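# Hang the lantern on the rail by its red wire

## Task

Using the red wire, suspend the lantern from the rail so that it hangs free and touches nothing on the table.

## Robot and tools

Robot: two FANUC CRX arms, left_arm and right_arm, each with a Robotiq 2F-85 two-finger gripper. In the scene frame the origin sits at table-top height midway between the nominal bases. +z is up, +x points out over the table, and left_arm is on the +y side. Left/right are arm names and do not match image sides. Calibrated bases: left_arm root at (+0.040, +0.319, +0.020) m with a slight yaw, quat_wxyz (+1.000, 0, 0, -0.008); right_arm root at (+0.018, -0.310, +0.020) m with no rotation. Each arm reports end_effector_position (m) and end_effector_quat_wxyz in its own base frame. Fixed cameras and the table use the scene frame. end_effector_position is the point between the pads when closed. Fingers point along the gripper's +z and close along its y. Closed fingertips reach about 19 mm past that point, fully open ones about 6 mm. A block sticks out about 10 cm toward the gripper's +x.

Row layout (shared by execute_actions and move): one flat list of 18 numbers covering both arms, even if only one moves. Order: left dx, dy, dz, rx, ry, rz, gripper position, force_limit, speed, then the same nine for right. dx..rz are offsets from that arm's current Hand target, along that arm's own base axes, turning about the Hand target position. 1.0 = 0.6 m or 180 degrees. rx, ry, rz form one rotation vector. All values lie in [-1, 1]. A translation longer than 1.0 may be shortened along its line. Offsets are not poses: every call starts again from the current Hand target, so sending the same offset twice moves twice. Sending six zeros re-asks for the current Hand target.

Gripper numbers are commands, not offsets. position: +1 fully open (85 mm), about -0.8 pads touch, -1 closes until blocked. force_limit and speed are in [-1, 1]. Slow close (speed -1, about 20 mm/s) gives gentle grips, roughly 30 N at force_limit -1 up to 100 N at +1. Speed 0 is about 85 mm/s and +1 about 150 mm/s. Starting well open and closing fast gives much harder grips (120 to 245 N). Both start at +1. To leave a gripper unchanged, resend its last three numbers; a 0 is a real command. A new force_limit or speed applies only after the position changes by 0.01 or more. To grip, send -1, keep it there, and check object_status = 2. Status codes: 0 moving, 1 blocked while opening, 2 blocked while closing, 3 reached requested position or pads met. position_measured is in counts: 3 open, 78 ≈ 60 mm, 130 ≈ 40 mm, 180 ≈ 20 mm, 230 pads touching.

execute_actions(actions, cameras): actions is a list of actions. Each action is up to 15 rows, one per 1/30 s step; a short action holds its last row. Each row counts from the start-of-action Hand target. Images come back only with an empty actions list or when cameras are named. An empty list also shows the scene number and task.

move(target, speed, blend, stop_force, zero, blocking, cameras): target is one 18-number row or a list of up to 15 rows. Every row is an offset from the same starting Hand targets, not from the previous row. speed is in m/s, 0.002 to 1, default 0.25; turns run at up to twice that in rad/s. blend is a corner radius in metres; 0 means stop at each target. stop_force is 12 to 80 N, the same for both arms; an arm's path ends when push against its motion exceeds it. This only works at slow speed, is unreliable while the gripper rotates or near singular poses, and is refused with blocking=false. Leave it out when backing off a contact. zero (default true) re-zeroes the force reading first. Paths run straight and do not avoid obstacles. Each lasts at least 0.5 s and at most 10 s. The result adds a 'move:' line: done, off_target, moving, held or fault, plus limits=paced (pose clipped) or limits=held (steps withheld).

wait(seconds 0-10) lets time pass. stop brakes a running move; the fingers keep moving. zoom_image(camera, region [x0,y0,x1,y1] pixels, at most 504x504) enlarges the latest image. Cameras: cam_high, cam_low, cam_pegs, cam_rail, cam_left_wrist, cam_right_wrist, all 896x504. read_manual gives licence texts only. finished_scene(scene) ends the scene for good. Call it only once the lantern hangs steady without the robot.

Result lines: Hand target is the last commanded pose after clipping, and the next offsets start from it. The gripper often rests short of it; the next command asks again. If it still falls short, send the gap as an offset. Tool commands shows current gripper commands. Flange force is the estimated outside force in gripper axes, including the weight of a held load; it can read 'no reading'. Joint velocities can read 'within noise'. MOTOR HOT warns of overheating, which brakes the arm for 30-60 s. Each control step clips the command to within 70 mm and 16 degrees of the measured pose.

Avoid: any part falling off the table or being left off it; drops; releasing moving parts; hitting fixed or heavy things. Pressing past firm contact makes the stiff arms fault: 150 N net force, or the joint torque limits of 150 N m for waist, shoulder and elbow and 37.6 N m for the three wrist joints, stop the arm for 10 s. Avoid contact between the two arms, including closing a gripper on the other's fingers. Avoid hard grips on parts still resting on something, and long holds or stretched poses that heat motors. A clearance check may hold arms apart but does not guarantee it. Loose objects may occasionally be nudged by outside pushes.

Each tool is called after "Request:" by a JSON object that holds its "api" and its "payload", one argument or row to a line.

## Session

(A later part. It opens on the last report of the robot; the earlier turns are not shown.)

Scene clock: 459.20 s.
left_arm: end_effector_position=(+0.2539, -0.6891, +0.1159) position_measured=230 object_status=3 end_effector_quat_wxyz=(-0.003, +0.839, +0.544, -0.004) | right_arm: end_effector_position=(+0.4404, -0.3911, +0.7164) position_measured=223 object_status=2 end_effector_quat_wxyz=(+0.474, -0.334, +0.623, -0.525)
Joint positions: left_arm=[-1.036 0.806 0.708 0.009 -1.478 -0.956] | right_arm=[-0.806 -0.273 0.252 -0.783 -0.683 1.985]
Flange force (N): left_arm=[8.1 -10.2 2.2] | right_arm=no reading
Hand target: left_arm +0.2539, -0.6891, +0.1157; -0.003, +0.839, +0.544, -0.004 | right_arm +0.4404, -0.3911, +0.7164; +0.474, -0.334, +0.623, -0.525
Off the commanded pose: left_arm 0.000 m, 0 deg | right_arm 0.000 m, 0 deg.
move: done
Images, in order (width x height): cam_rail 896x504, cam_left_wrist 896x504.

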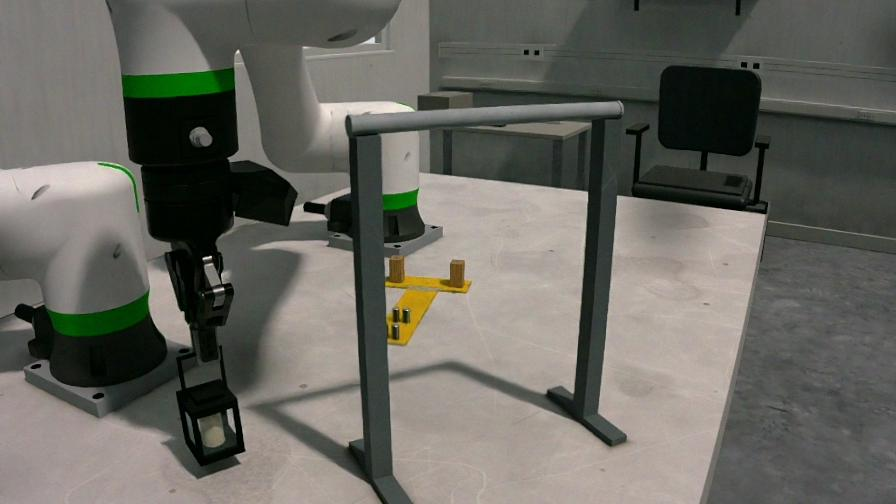

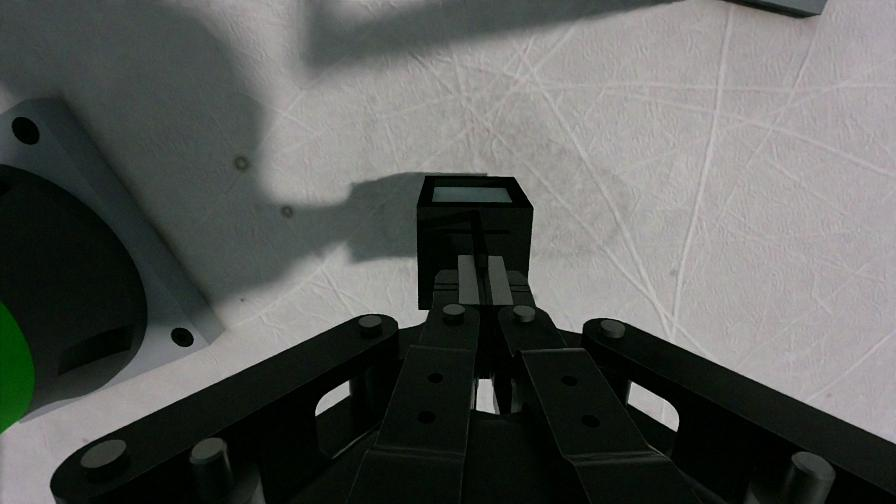

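Request:
{"api": "move", "payload": {
  "target": [
    [0,0,0.1,0,0,0,-1,0.2,-1,0,0,0,0,0,0,-1,0.2,-1],
    [0.1793,0.2768,0.1,0,0,-0.072,-1,0.2,-1,0,0,0,0,0,0,-1,0.2,-1],
    [0.1793,0.2768,-0.025,0,0,-0.072,-1,0.2,-1,0,0,0,0,0,0,-1,0.2,-1]
  ],
  "speed": [0.1,0.12,0.06],
  "blend": [0.03,0,0],
  "cameras": ["cam_high","cam_rail","cam_pegs","cam_left_wrist"]
}}

Scene clock: 468.40 s.
left_arm: end_effector_position=(+0.3615, -0.5231, +0.1007) position_measured=230 object_status=3 end_effector_quat_wxyz=(-0.003, +0.895, +0.446, -0.004) | right_arm: end_effector_position=(+0.4404, -0.3911, +0.7164) position_measured=223 object_status=2 end_effector_quat_wxyz=(+0.474, -0.334, +0.623, -0.525)
Joint positions: left_arm=[-0.757 0.545 0.254 0.006 -1.289 -1.461] | right_arm=[-0.806 -0.273 0.252 -0.783 -0.683 1.985]
Flange force (N): left_arm=[0.4 -7.6 0.7] | right_arm=no reading
Hand target: left_arm +0.3615, -0.5230, +0.1007; -0.003, +0.895, +0.446, -0.004 | right_arm +0.4404, -0.3911, +0.7164; +0.474, -0.334, +0.623, -0.525
Off the commanded pose: left_arm 0.000 m, 0 deg | right_arm 0.000 m, 0 deg.
move: done
Images, in order (width x height): cam_high 896x504, cam_pegs 896x504, cam_rail 896x504, cam_left_wrist 896x504.

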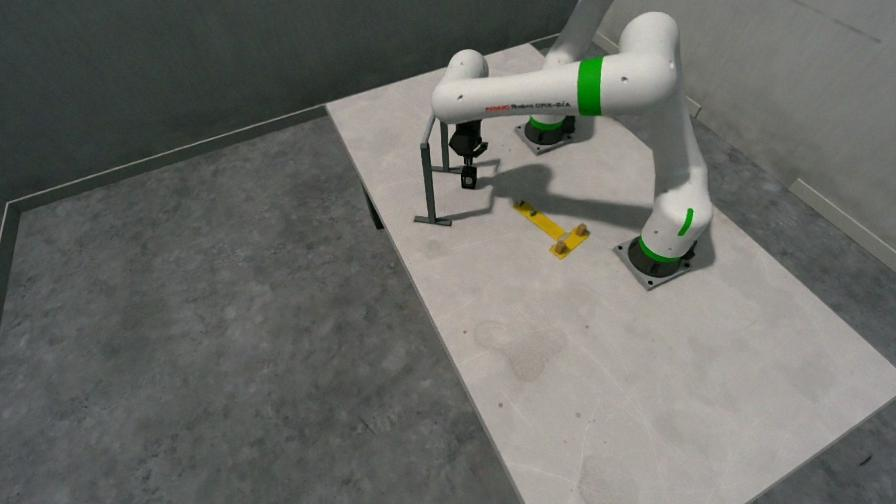

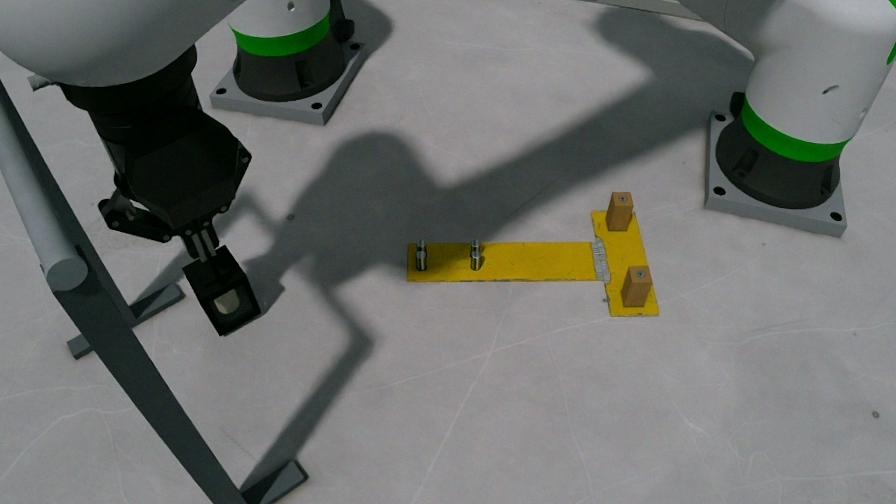

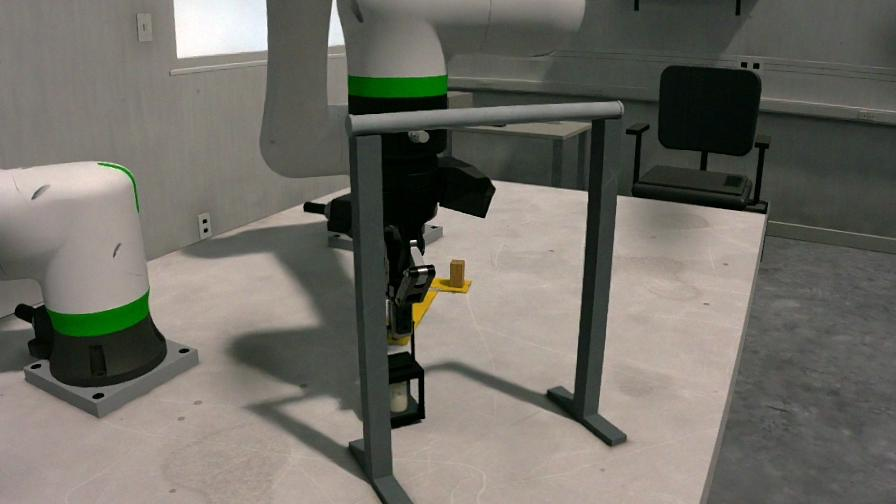

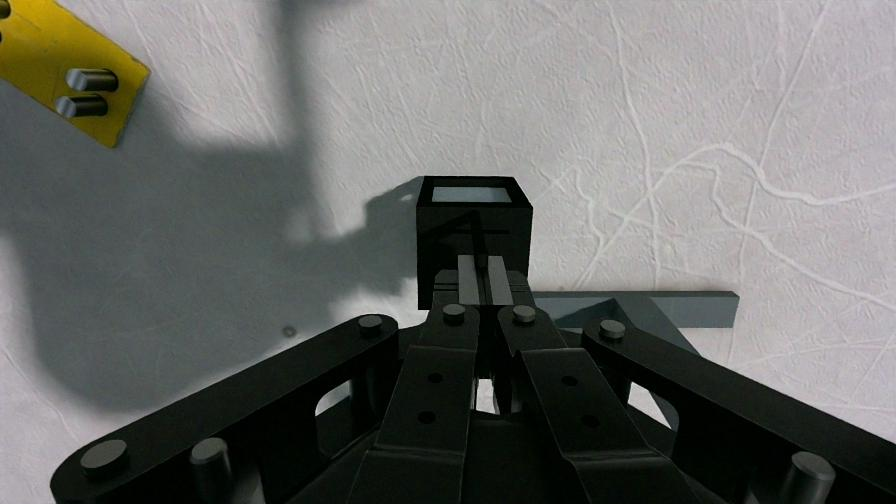

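Request:
{"api": "move", "payload": {
  "target": [
    [0,0,-0.012,0,0,0,-1,0.2,-1,0,0,0,0,0,0,-1,0.2,-1]
  ],
  "speed": 0.02,
  "stop_force": 12,
  "cameras": ["cam_rail"]
}}

Request:
{"api": "zoom_image", "payload": {
  "camera": "cam_rail",
  "region": [330, 280, 530, 500]
}}

Scene clock: 470.53 s.
left_arm: end_effector_position=(+0.3616, -0.5231, +0.0938) position_measured=230 object_status=3 end_effector_quat_wxyz=(-0.003, +0.895, +0.446, -0.004) | right_arm: end_effector_position=(+0.4404, -0.3911, +0.7164) position_measured=223 object_status=2 end_effector_quat_wxyz=(+0.474, -0.334, +0.623, -0.525)
Joint positions: left_arm=[-0.757 0.55 0.245 0.006 -1.274 -1.461] | right_arm=[-0.806 -0.273 0.252 -0.783 -0.683 1.985]
Flange force (N): left_arm=[3.2 -9.4 -16.3] | right_arm=no reading
Hand target: left_arm +0.3616, -0.5231, +0.0938; -0.003, +0.895, +0.446, -0.004 | right_arm +0.4404, -0.3911, +0.7164; +0.474, -0.334, +0.623, -0.525
Off the commanded pose: left_arm 0.000 m, 0 deg | right_arm 0.000 m, 0 deg.
move: contact (left_arm)
Images, in order (width x height): cam_rail 896x504.

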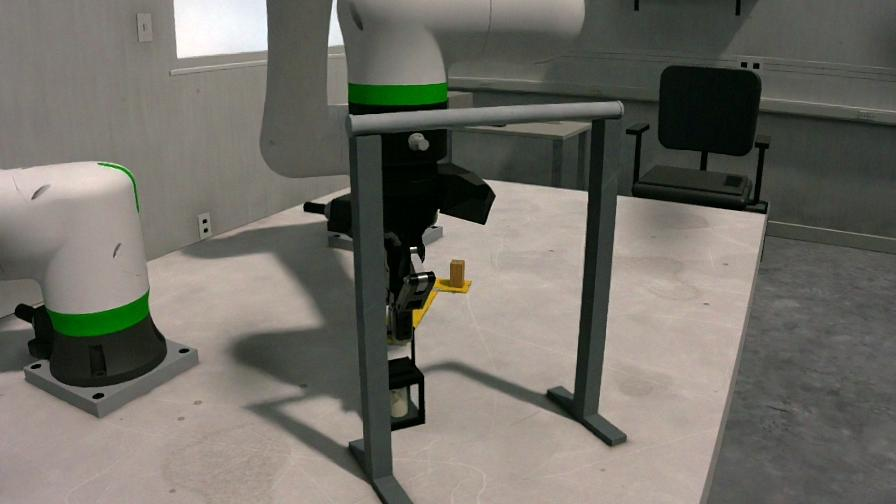

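Scaled by 2.291.

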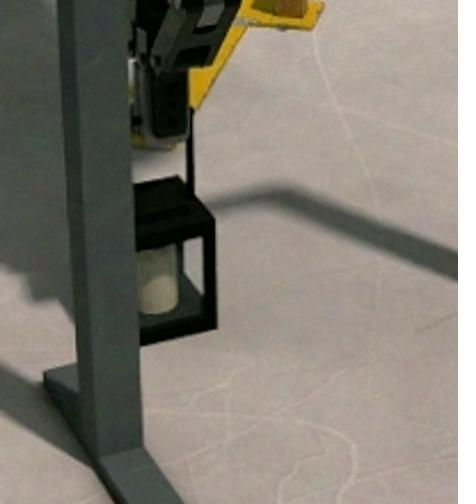

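Request:
{"api": "move", "payload": {
  "target": [
    [0,0,0.001,0,0,0,-1,0.2,-1,0,0,0,0,0,0,-1,0.2,-1],
    [0,0,0.001,0,0,0,-0.5,0.2,-1,0,0,0,0,0,0,-1,0.2,-1],
    [0,0,0.3,0,0,0,-0.5,0.2,-1,0,0,0,0,0,0,-1,0.2,-1]
  ],
  "speed": 0.08,
  "cameras": ["cam_left_wrist"]
}}

Scene clock: 477.20 s.
left_arm: end_effector_position=(+0.3616, -0.5231, +0.2737) position_measured=192 object_status=3 end_effector_quat_wxyz=(-0.003, +0.895, +0.446, -0.004) | right_arm: end_effector_position=(+0.4404, -0.3911, +0.7164) position_measured=223 object_status=2 end_effector_quat_wxyz=(+0.474, -0.334, +0.623, -0.525)
Joint positions: left_arm=[-0.757 0.5 0.595 0.006 -1.674 -1.459] | right_arm=[-0.806 -0.273 0.252 -0.783 -0.683 1.985]
Flange force (N): left_arm=[0.5 -9.0 1.6] | right_arm=no reading
Hand target: left_arm +0.3616, -0.5231, +0.2738; -0.003, +0.895, +0.446, -0.004 | right_arm +0.4404, -0.3911, +0.7164; +0.474, -0.334, +0.623, -0.525
Off the commanded pose: left_arm 0.000 m, 0 deg | right_arm 0.000 m, 0 deg.
move: done
Images, in order (width x height): cam_left_wrist 896x504.

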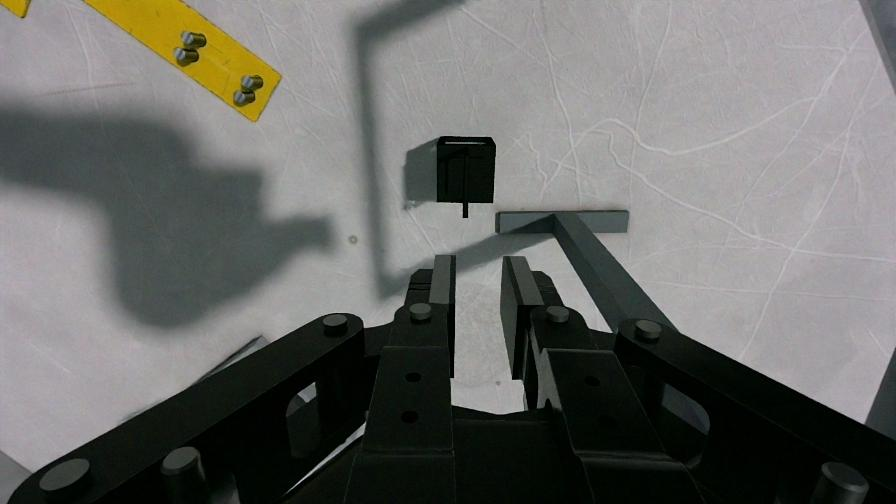

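Request:
{"api": "move", "payload": {
  "target": [
    [0.03,0.2,0.3,0,0,0,-0.5,0.2,-1,0,0,0,0,0,0,-1,0.2,-1],
    [0.05,0.85,0.35,0,0,0.2,-0.5,0.2,-1,0,0,0,0,0,0,-1,0.2,-1]
  ],
  "speed": 0.3,
  "blend": 0.08
}}

Request:
{"api": "move", "payload": {
  "target": [
    [-0.22,0.48,-0.05,0,0,0.1,-0.5,0.2,-1,0,0,0,0,0,0,-1,0.2,-1]
  ],
  "speed": 0.3,
  "cameras": ["cam_high"]
}}

Scene clock: 481.27 s.
left_arm: end_effector_position=(+0.3916, -0.0131, +0.4838) position_measured=192 object_status=3 end_effector_quat_wxyz=(-0.002, +0.713, +0.701, -0.005) | right_arm: end_effector_position=(+0.4404, -0.3911, +0.7164) position_measured=223 object_status=2 end_effector_quat_wxyz=(+0.474, -0.334, +0.623, -0.525)
Joint positions: left_arm=[0.306 -0.018 0.468 0.002 -2.067 -1.894] | right_arm=[-0.806 -0.273 0.252 -0.783 -0.683 1.985]
Flange force (N): left_arm=[-3.3 -2.0 2.6] | right_arm=no reading
Hand target: left_arm +0.3916, -0.0131, +0.4838; -0.002, +0.713, +0.701, -0.005 | right_arm +0.4404, -0.3911, +0.7164; +0.474, -0.334, +0.623, -0.525
Off the commanded pose: left_arm 0.000 m, 0 deg | right_arm 0.000 m, 0 deg.
move: done

Scene clock: 482.80 s.
left_arm: end_effector_position=(+0.2596, +0.2749, +0.4538) position_measured=192 object_status=3 end_effector_quat_wxyz=(-0.001, +0.595, +0.804, -0.005) | right_arm: end_effector_position=(+0.4404, -0.3911, +0.7164) position_measured=223 object_status=2 end_effector_quat_wxyz=(+0.474, -0.334, +0.623, -0.525)
Joint positions: left_arm=[1.162 -0.086 0.328 -0.004 -1.995 -2.438] | right_arm=[-0.806 -0.273 0.252 -0.783 -0.683 1.985]
Flange force (N): left_arm=[-2.8 -0.6 2.0] | right_arm=no reading
Hand target: left_arm +0.2596, +0.2749, +0.4538; -0.001, +0.595, +0.804, -0.005 | right_arm +0.4404, -0.3911, +0.7164; +0.474, -0.334, +0.623, -0.525
Off the commanded pose: left_arm 0.000 m, 0 deg | right_arm 0.000 m, 0 deg.
move: done
Images, in order (width x height): cam_high 896x504.

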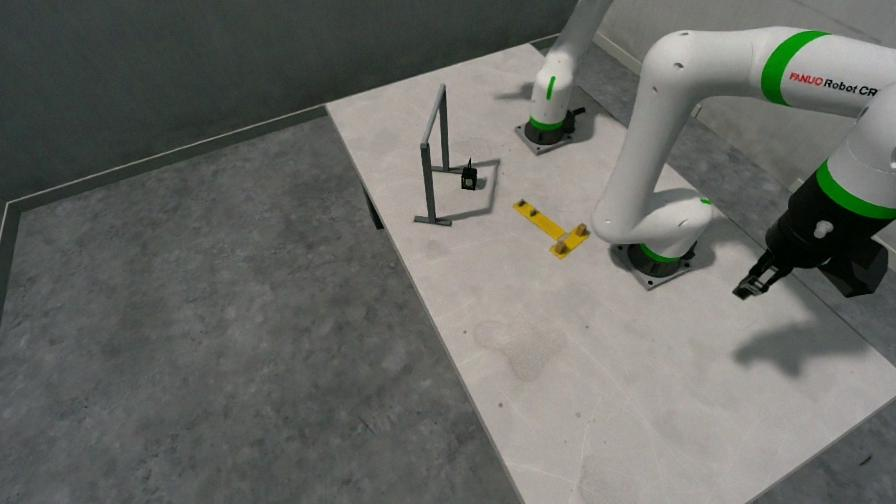

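Request:
{"api": "move", "payload": {
  "target": [
    [0,0,0,0,0,0,-0.5,0.2,-1,0.1,0.65,0.05,0,0,0,-1,0.2,-1],
    [0,0,0,0,0,0,-0.5,0.2,-1,0.1,0.65,0.05,-0.543,0.1976,0,-1,0.2,-1]
  ],
  "speed": [0.2,0.35],
  "cameras": ["cam_high"]
}}

Scene clock: 489.80 s.
left_arm: end_effector_position=(+0.2596, +0.2749, +0.4538) position_measured=192 object_status=3 end_effector_quat_wxyz=(-0.001, +0.595, +0.804, -0.005) | right_arm: end_effector_position=(+0.5004, -0.0011, +0.7464) position_measured=223 object_status=2 end_effector_quat_wxyz=(+0.123, +0.698, -0.122, +0.695)
Joint positions: left_arm=[1.162 -0.086 0.328 -0.004 -1.995 -2.438] | right_arm=[0.543 -0.439 -0.289 1.445 -0.901 1.769]
Flange force (N): left_arm=[-4.0 0.5 2.0] | right_arm=[-4.8 -0.8 -4.8]
Hand target: left_arm +0.2596, +0.2749, +0.4538; -0.001, +0.595, +0.804, -0.005 | right_arm +0.5004, -0.0011, +0.7464; +0.123, +0.698, -0.122, +0.695
Off the commanded pose: left_arm 0.000 m, 0 deg | right_arm 0.000 m, 0 deg.
move: done
Images, in order (width x height): cam_high 896x504.

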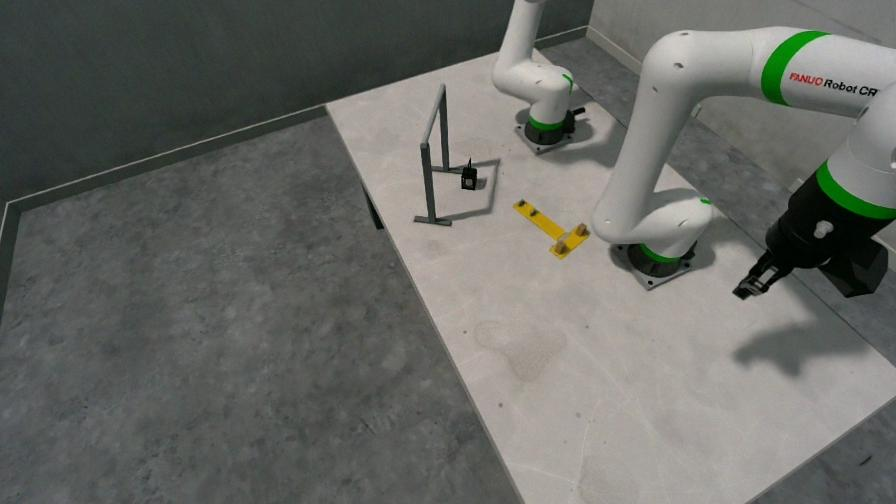

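Request:
{"api": "move", "payload": {
  "target": [
    [0,0,0,0,0,0,-0.5,0.2,-1,-0.2833,0.235,-0.544,0,0,-0.094,-1,0.2,-1]
  ],
  "speed": [0.2],
  "cameras": ["cam_high","cam_rail","cam_pegs","cam_right_wrist","cam_low"]
}}

Request:
{"api": "zoom_image", "payload": {
  "camera": "cam_rail",
  "region": [300, 50, 600, 450]
}}

Request:
{"api": "zoom_image", "payload": {
  "camera": "cam_pegs",
  "region": [100, 50, 350, 350]
}}

Scene clock: 493.10 s.
left_arm: end_effector_position=(+0.2596, +0.2749, +0.4538) position_measured=192 object_status=3 end_effector_quat_wxyz=(-0.001, +0.595, +0.804, -0.005) | right_arm: end_effector_position=(+0.3304, +0.1398, +0.4200) position_measured=223 object_status=2 end_effector_quat_wxyz=(+0.224, +0.673, -0.224, +0.669)
Joint positions: left_arm=[1.162 -0.086 0.328 -0.004 -1.995 -2.438] | right_arm=[1.462 -0.199 -0.855 1.22 -1.984 0.842]
Flange force (N): left_arm=[-3.5 0.0 2.3] | right_arm=[-2.7 4.9 -1.3]
Hand target: left_arm +0.2596, +0.2749, +0.4538; -0.001, +0.595, +0.804, -0.005 | right_arm +0.3304, +0.1399, +0.4200; +0.224, +0.673, -0.223, +0.669
Off the commanded pose: left_arm 0.000 m, 0 deg | right_arm 0.000 m, 0 deg.
move: done
Images, in order (width x height): cam_high 896x504, cam_low 896x504, cam_pegs 896x504, cam_rail 896x504, cam_right_wrist 896x504.

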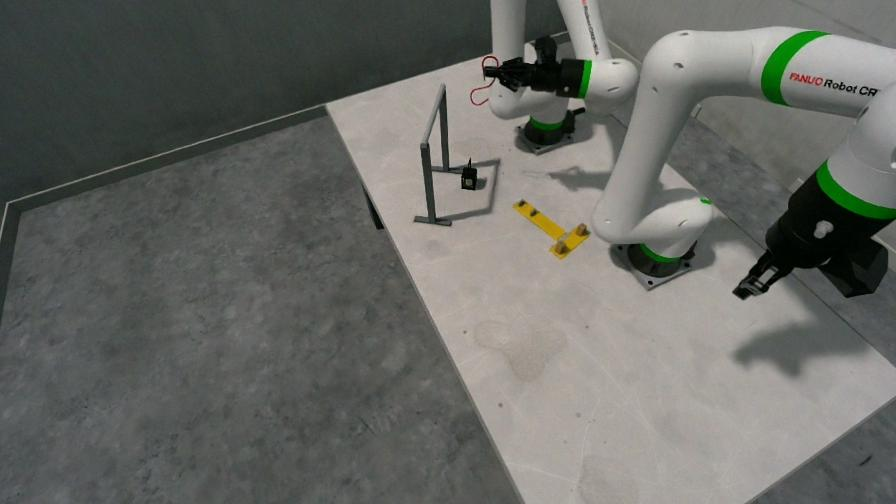

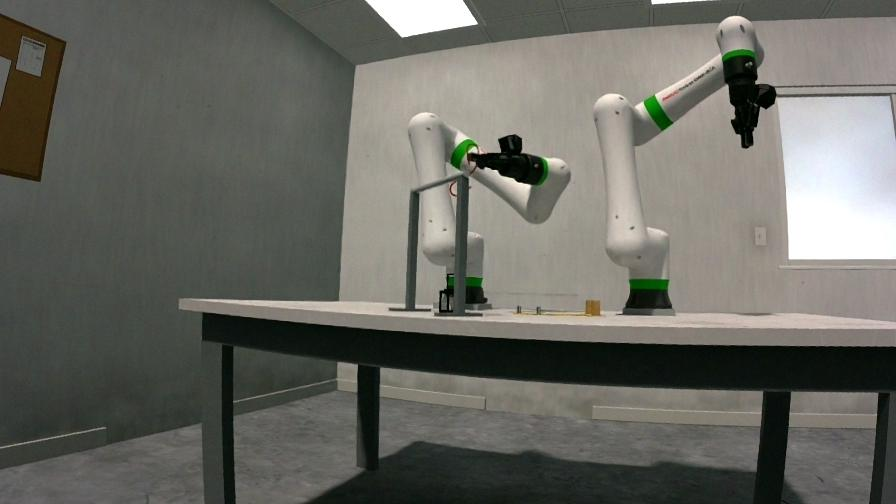

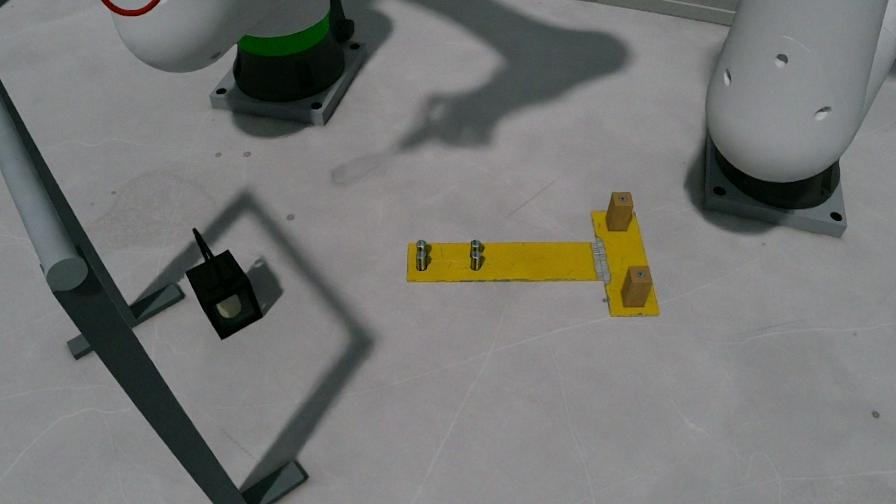

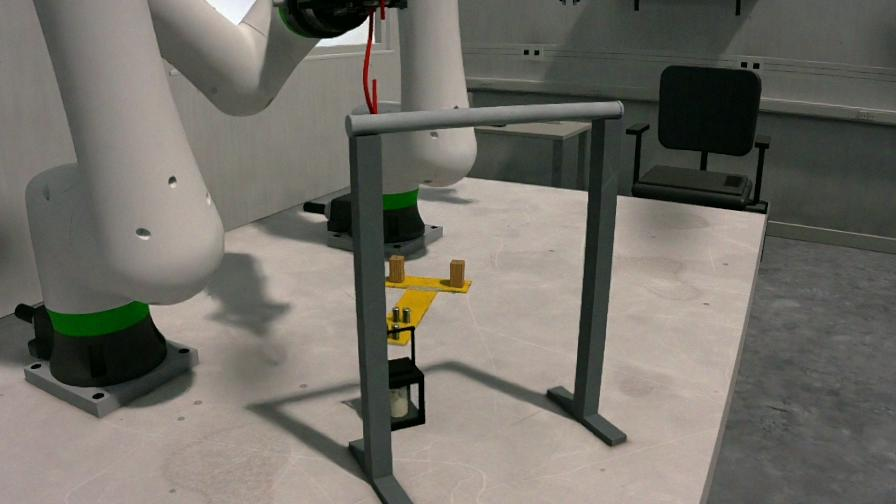

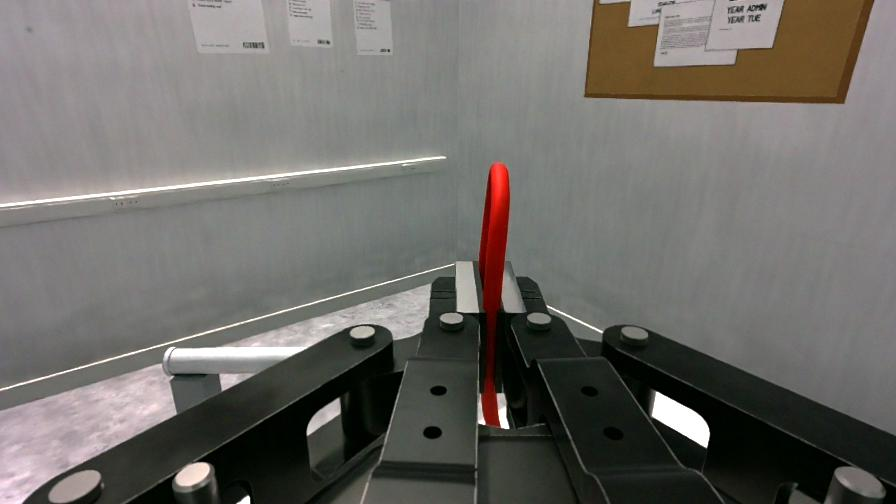

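Scaled by 1.260.

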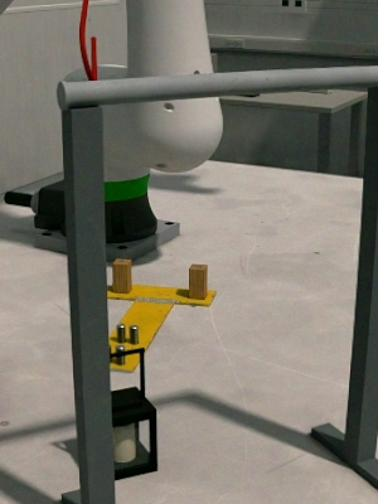

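Scaled by 1.680.

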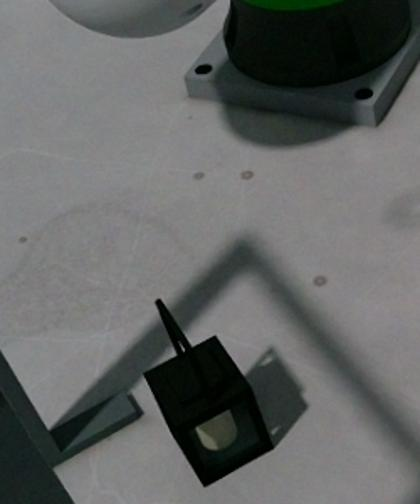

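Request:
{"api": "zoom_image", "payload": {
  "camera": "cam_high",
  "region": [440, 30, 580, 200]
}}

Request:
{"api": "zoom_image", "payload": {
  "camera": "cam_low",
  "region": [400, 130, 540, 240]
}}

Scaled by 2.965.

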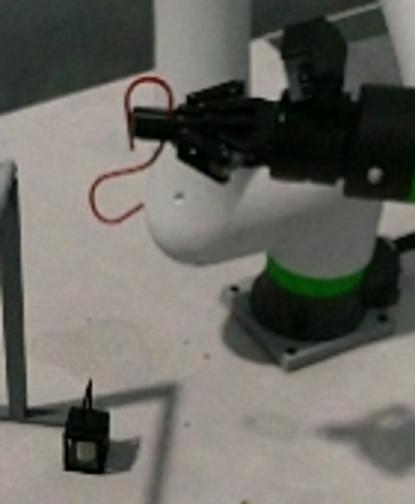

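Scaled by 3.600.

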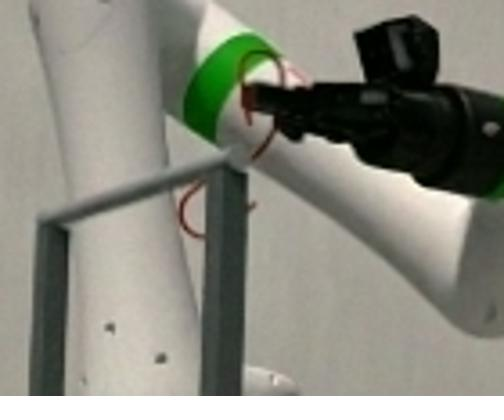

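Request:
{"api": "move", "payload": {
  "target": [
    [0,0,0,0,0,0,-0.5,0.2,-1,0.112,-0.091,-0.2,0,0,0,-1,0.2,-1]
  ],
  "speed": [0.1],
  "cameras": ["cam_high","cam_rail","cam_pegs","cam_low"]
}}

Request:
{"api": "zoom_image", "payload": {
  "camera": "cam_high",
  "region": [420, 80, 560, 210]
}}

Request:
{"api": "zoom_image", "payload": {
  "camera": "cam_rail",
  "region": [320, 80, 520, 440]
}}

Request:
{"api": "zoom_image", "payload": {
  "camera": "cam_pegs",
  "region": [0, 50, 350, 350]
}}

Scene clock: 504.00 s.
left_arm: end_effector_position=(+0.2596, +0.2749, +0.4538) position_measured=192 object_status=3 end_effector_quat_wxyz=(-0.001, +0.595, +0.804, -0.005) | right_arm: end_effector_position=(+0.3976, +0.0853, +0.3000) position_measured=223 object_status=2 end_effector_quat_wxyz=(+0.224, +0.673, -0.223, +0.669)
Joint positions: left_arm=[1.162 -0.086 0.328 -0.004 -1.995 -2.438] | right_arm=[1.156 -0.075 -1.074 1.374 -1.69 0.563]
Flange force (N): left_arm=[-3.7 0.8 2.0] | right_arm=[-2.5 3.1 -2.7]
Hand target: left_arm +0.2596, +0.2749, +0.4538; -0.001, +0.595, +0.804, -0.005 | right_arm +0.3976, +0.0853, +0.3000; +0.224, +0.673, -0.223, +0.669
Off the commanded pose: left_arm 0.000 m, 0 deg | right_arm 0.000 m, 0 deg.
move: done
Images, in order (width x height): cam_high 896x504, cam_low 896x504, cam_pegs 896x504, cam_rail 896x504.

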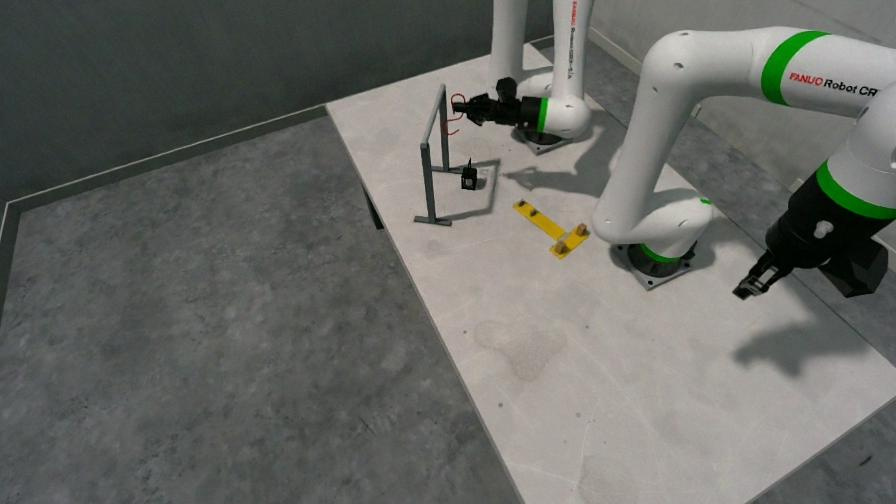

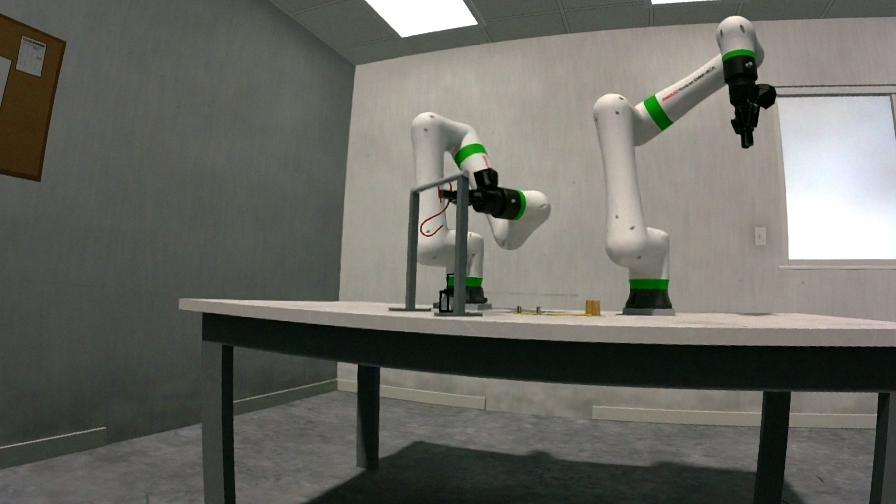

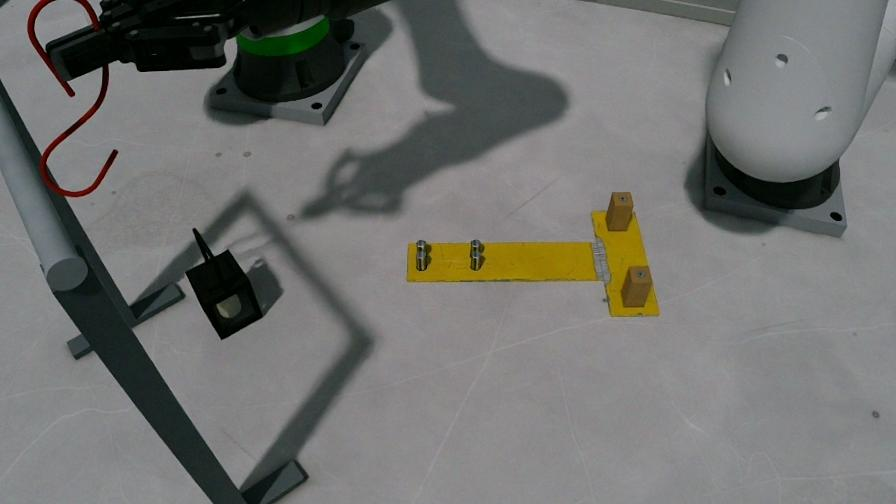

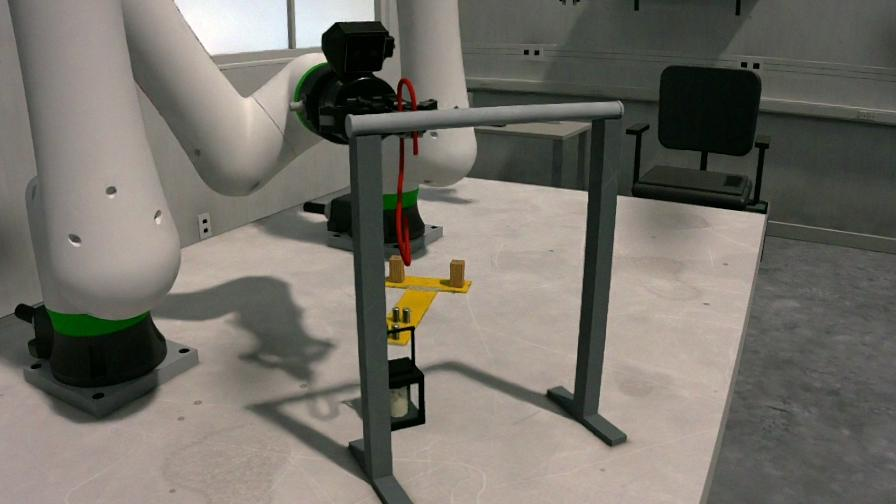

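Scaled by 3.600.

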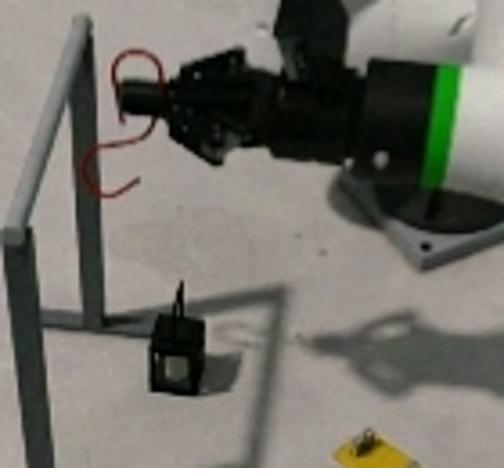

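Scaled by 1.400.

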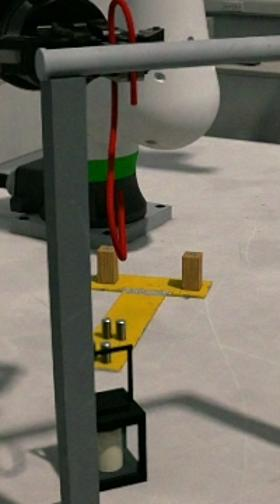

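Scaled by 1.440.

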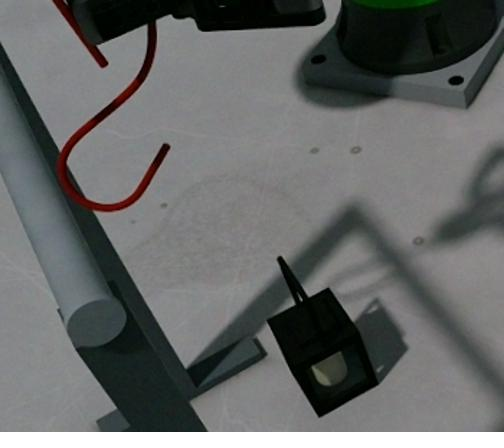

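Request:
{"api": "move", "payload": {
  "target": [
    [0,0,0,0,0,0,-0.5,0.2,-1,-0.015,-0.02,0,0,0,0,-1,0.2,-1],
    [0,0,0,0,0,0,-0.5,0.2,-1,-0.015,-0.02,-0.1417,0,0,0,-1,0.2,-1]
  ],
  "speed": [0.08],
  "blend": [0.01],
  "cameras": ["cam_high","cam_rail","cam_pegs","cam_low"]
}}

Request:
{"api": "zoom_image", "payload": {
  "camera": "cam_high",
  "region": [420, 80, 560, 210]
}}

Request:
{"api": "zoom_image", "payload": {
  "camera": "cam_rail",
  "region": [320, 200, 520, 440]
}}

Request:
{"api": "zoom_image", "payload": {
  "camera": "cam_pegs",
  "region": [50, 100, 350, 350]
}}

speed must be one number or one for each of the 2 targets, got a list of 1; nothing of the call was run

Scaled by 3.600.

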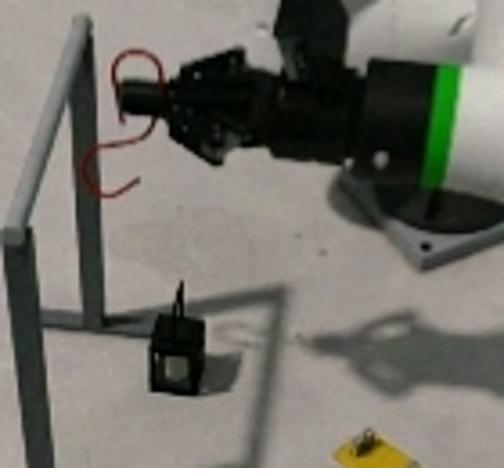

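Scaled by 2.100.

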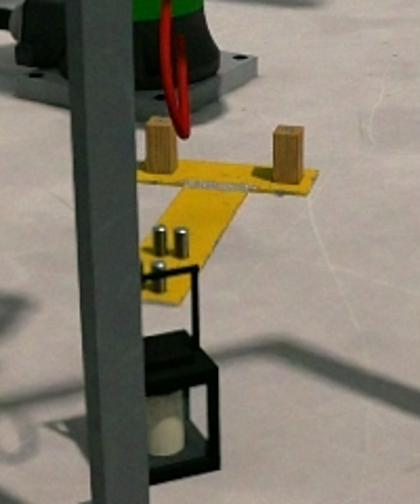

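Scaled by 1.680.

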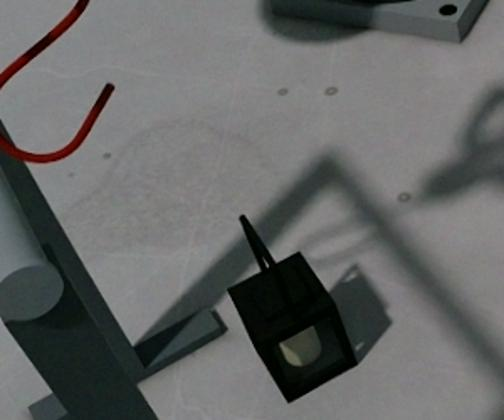

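Request:
{"api": "move", "payload": {
  "target": [
    [0,0,0,0,0,0,-0.5,0.2,-1,-0.015,-0.02,0,0,0,0,-1,0.2,-1],
    [0,0,0,0,0,0,-0.5,0.2,-1,-0.015,-0.02,-0.1417,0,0,0,-1,0.2,-1]
  ],
  "speed": 0.08,
  "blend": 0.01,
  "cameras": ["cam_high","cam_rail","cam_pegs","cam_right_wrist"]
}}

Request:
{"api": "zoom_image", "payload": {
  "camera": "cam_high",
  "region": [420, 80, 560, 210]
}}

Request:
{"api": "zoom_image", "payload": {
  "camera": "cam_rail",
  "region": [320, 200, 520, 440]
}}

Request:
{"api": "zoom_image", "payload": {
  "camera": "cam_pegs",
  "region": [50, 100, 350, 350]
}}

Scene clock: 509.73 s.
left_arm: end_effector_position=(+0.2596, +0.2749, +0.4538) position_measured=192 object_status=3 end_effector_quat_wxyz=(-0.001, +0.595, +0.804, -0.005) | right_arm: end_effector_position=(+0.3886, +0.0732, +0.2149) position_measured=223 object_status=2 end_effector_quat_wxyz=(+0.224, +0.673, -0.223, +0.669)
Joint positions: left_arm=[1.162 -0.086 0.328 -0.004 -1.995 -2.438] | right_arm=[1.194 0.121 -1.158 1.313 -1.642 0.285]
Flange force (N): left_arm=[-3.5 0.3 1.9] | right_arm=[-2.3 1.8 -3.2]
Hand target: left_arm +0.2596, +0.2749, +0.4538; -0.001, +0.595, +0.804, -0.005 | right_arm +0.3886, +0.0733, +0.2150; +0.224, +0.673, -0.223, +0.669
Off the commanded pose: left_arm 0.000 m, 0 deg | right_arm 0.000 m, 0 deg.
move: done; blend cut to 0.0075 m at target 1
Images, in order (width x height): cam_high 896x504, cam_pegs 896x504, cam_rail 896x504, cam_right_wrist 896x504.

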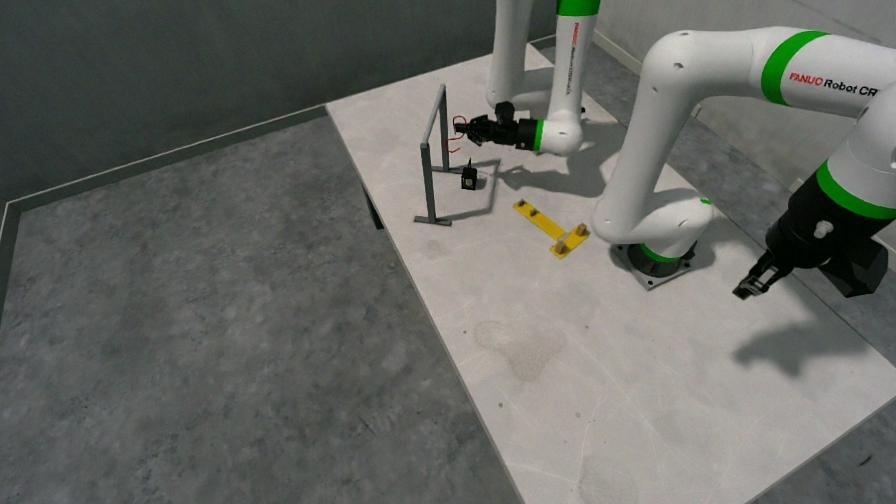

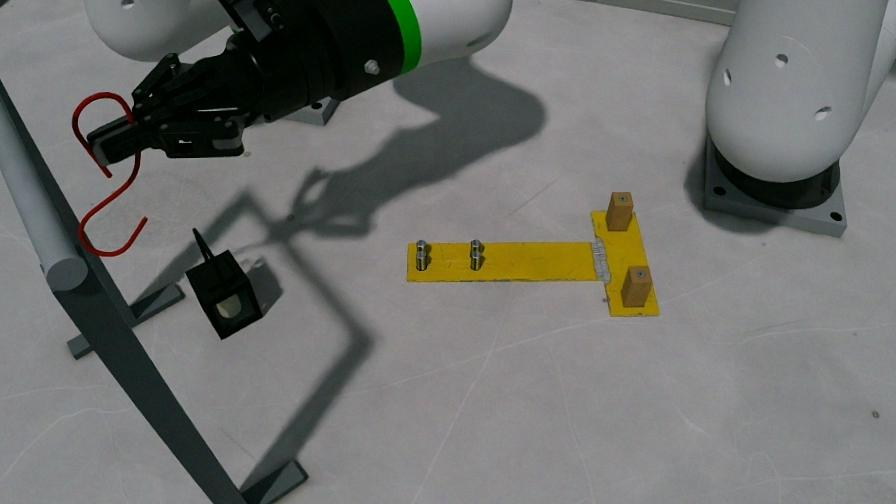

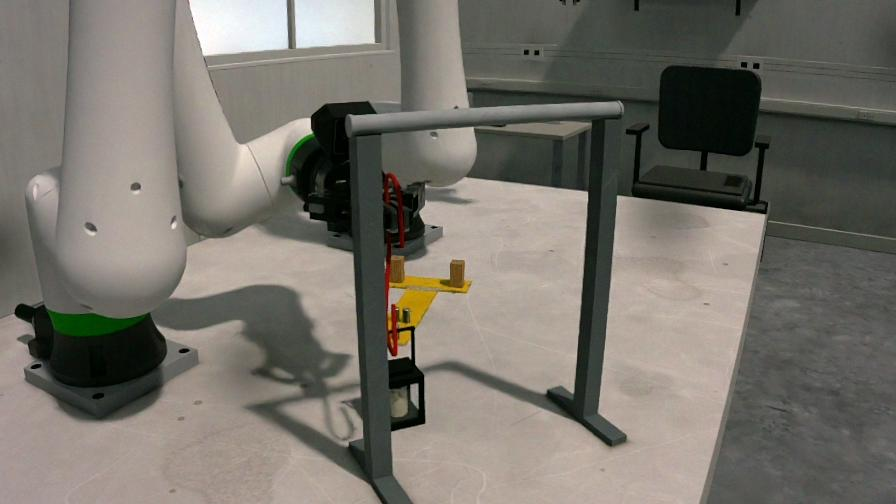

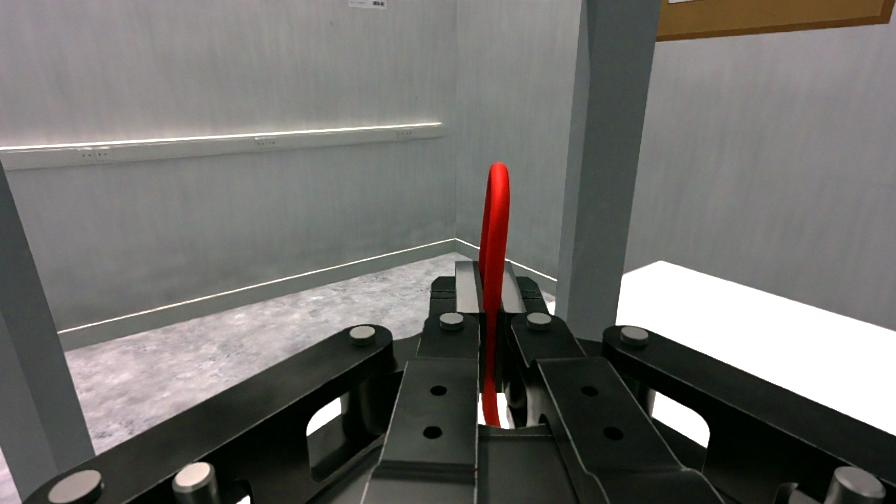

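Scaled by 3.600.

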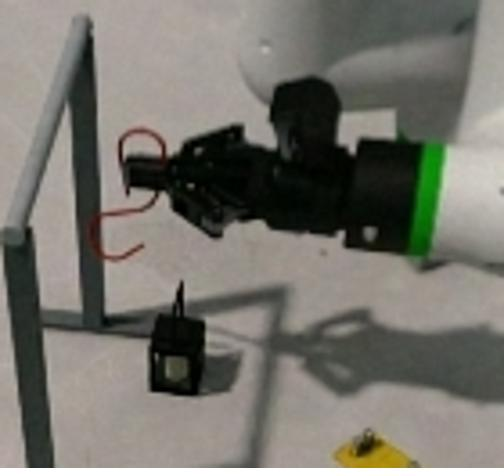

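Scaled by 2.100.

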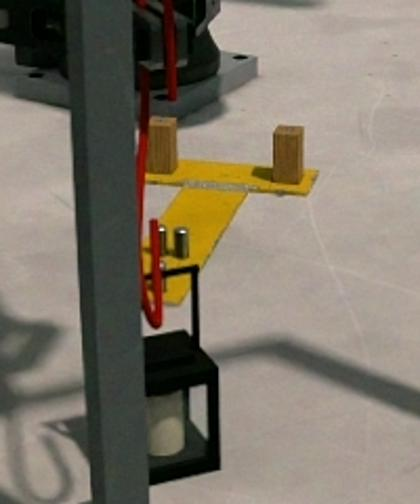

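Scaled by 1.680.

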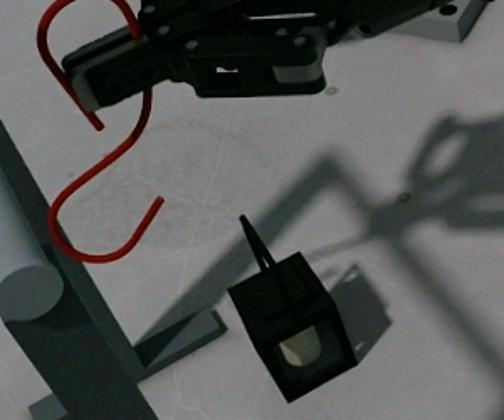

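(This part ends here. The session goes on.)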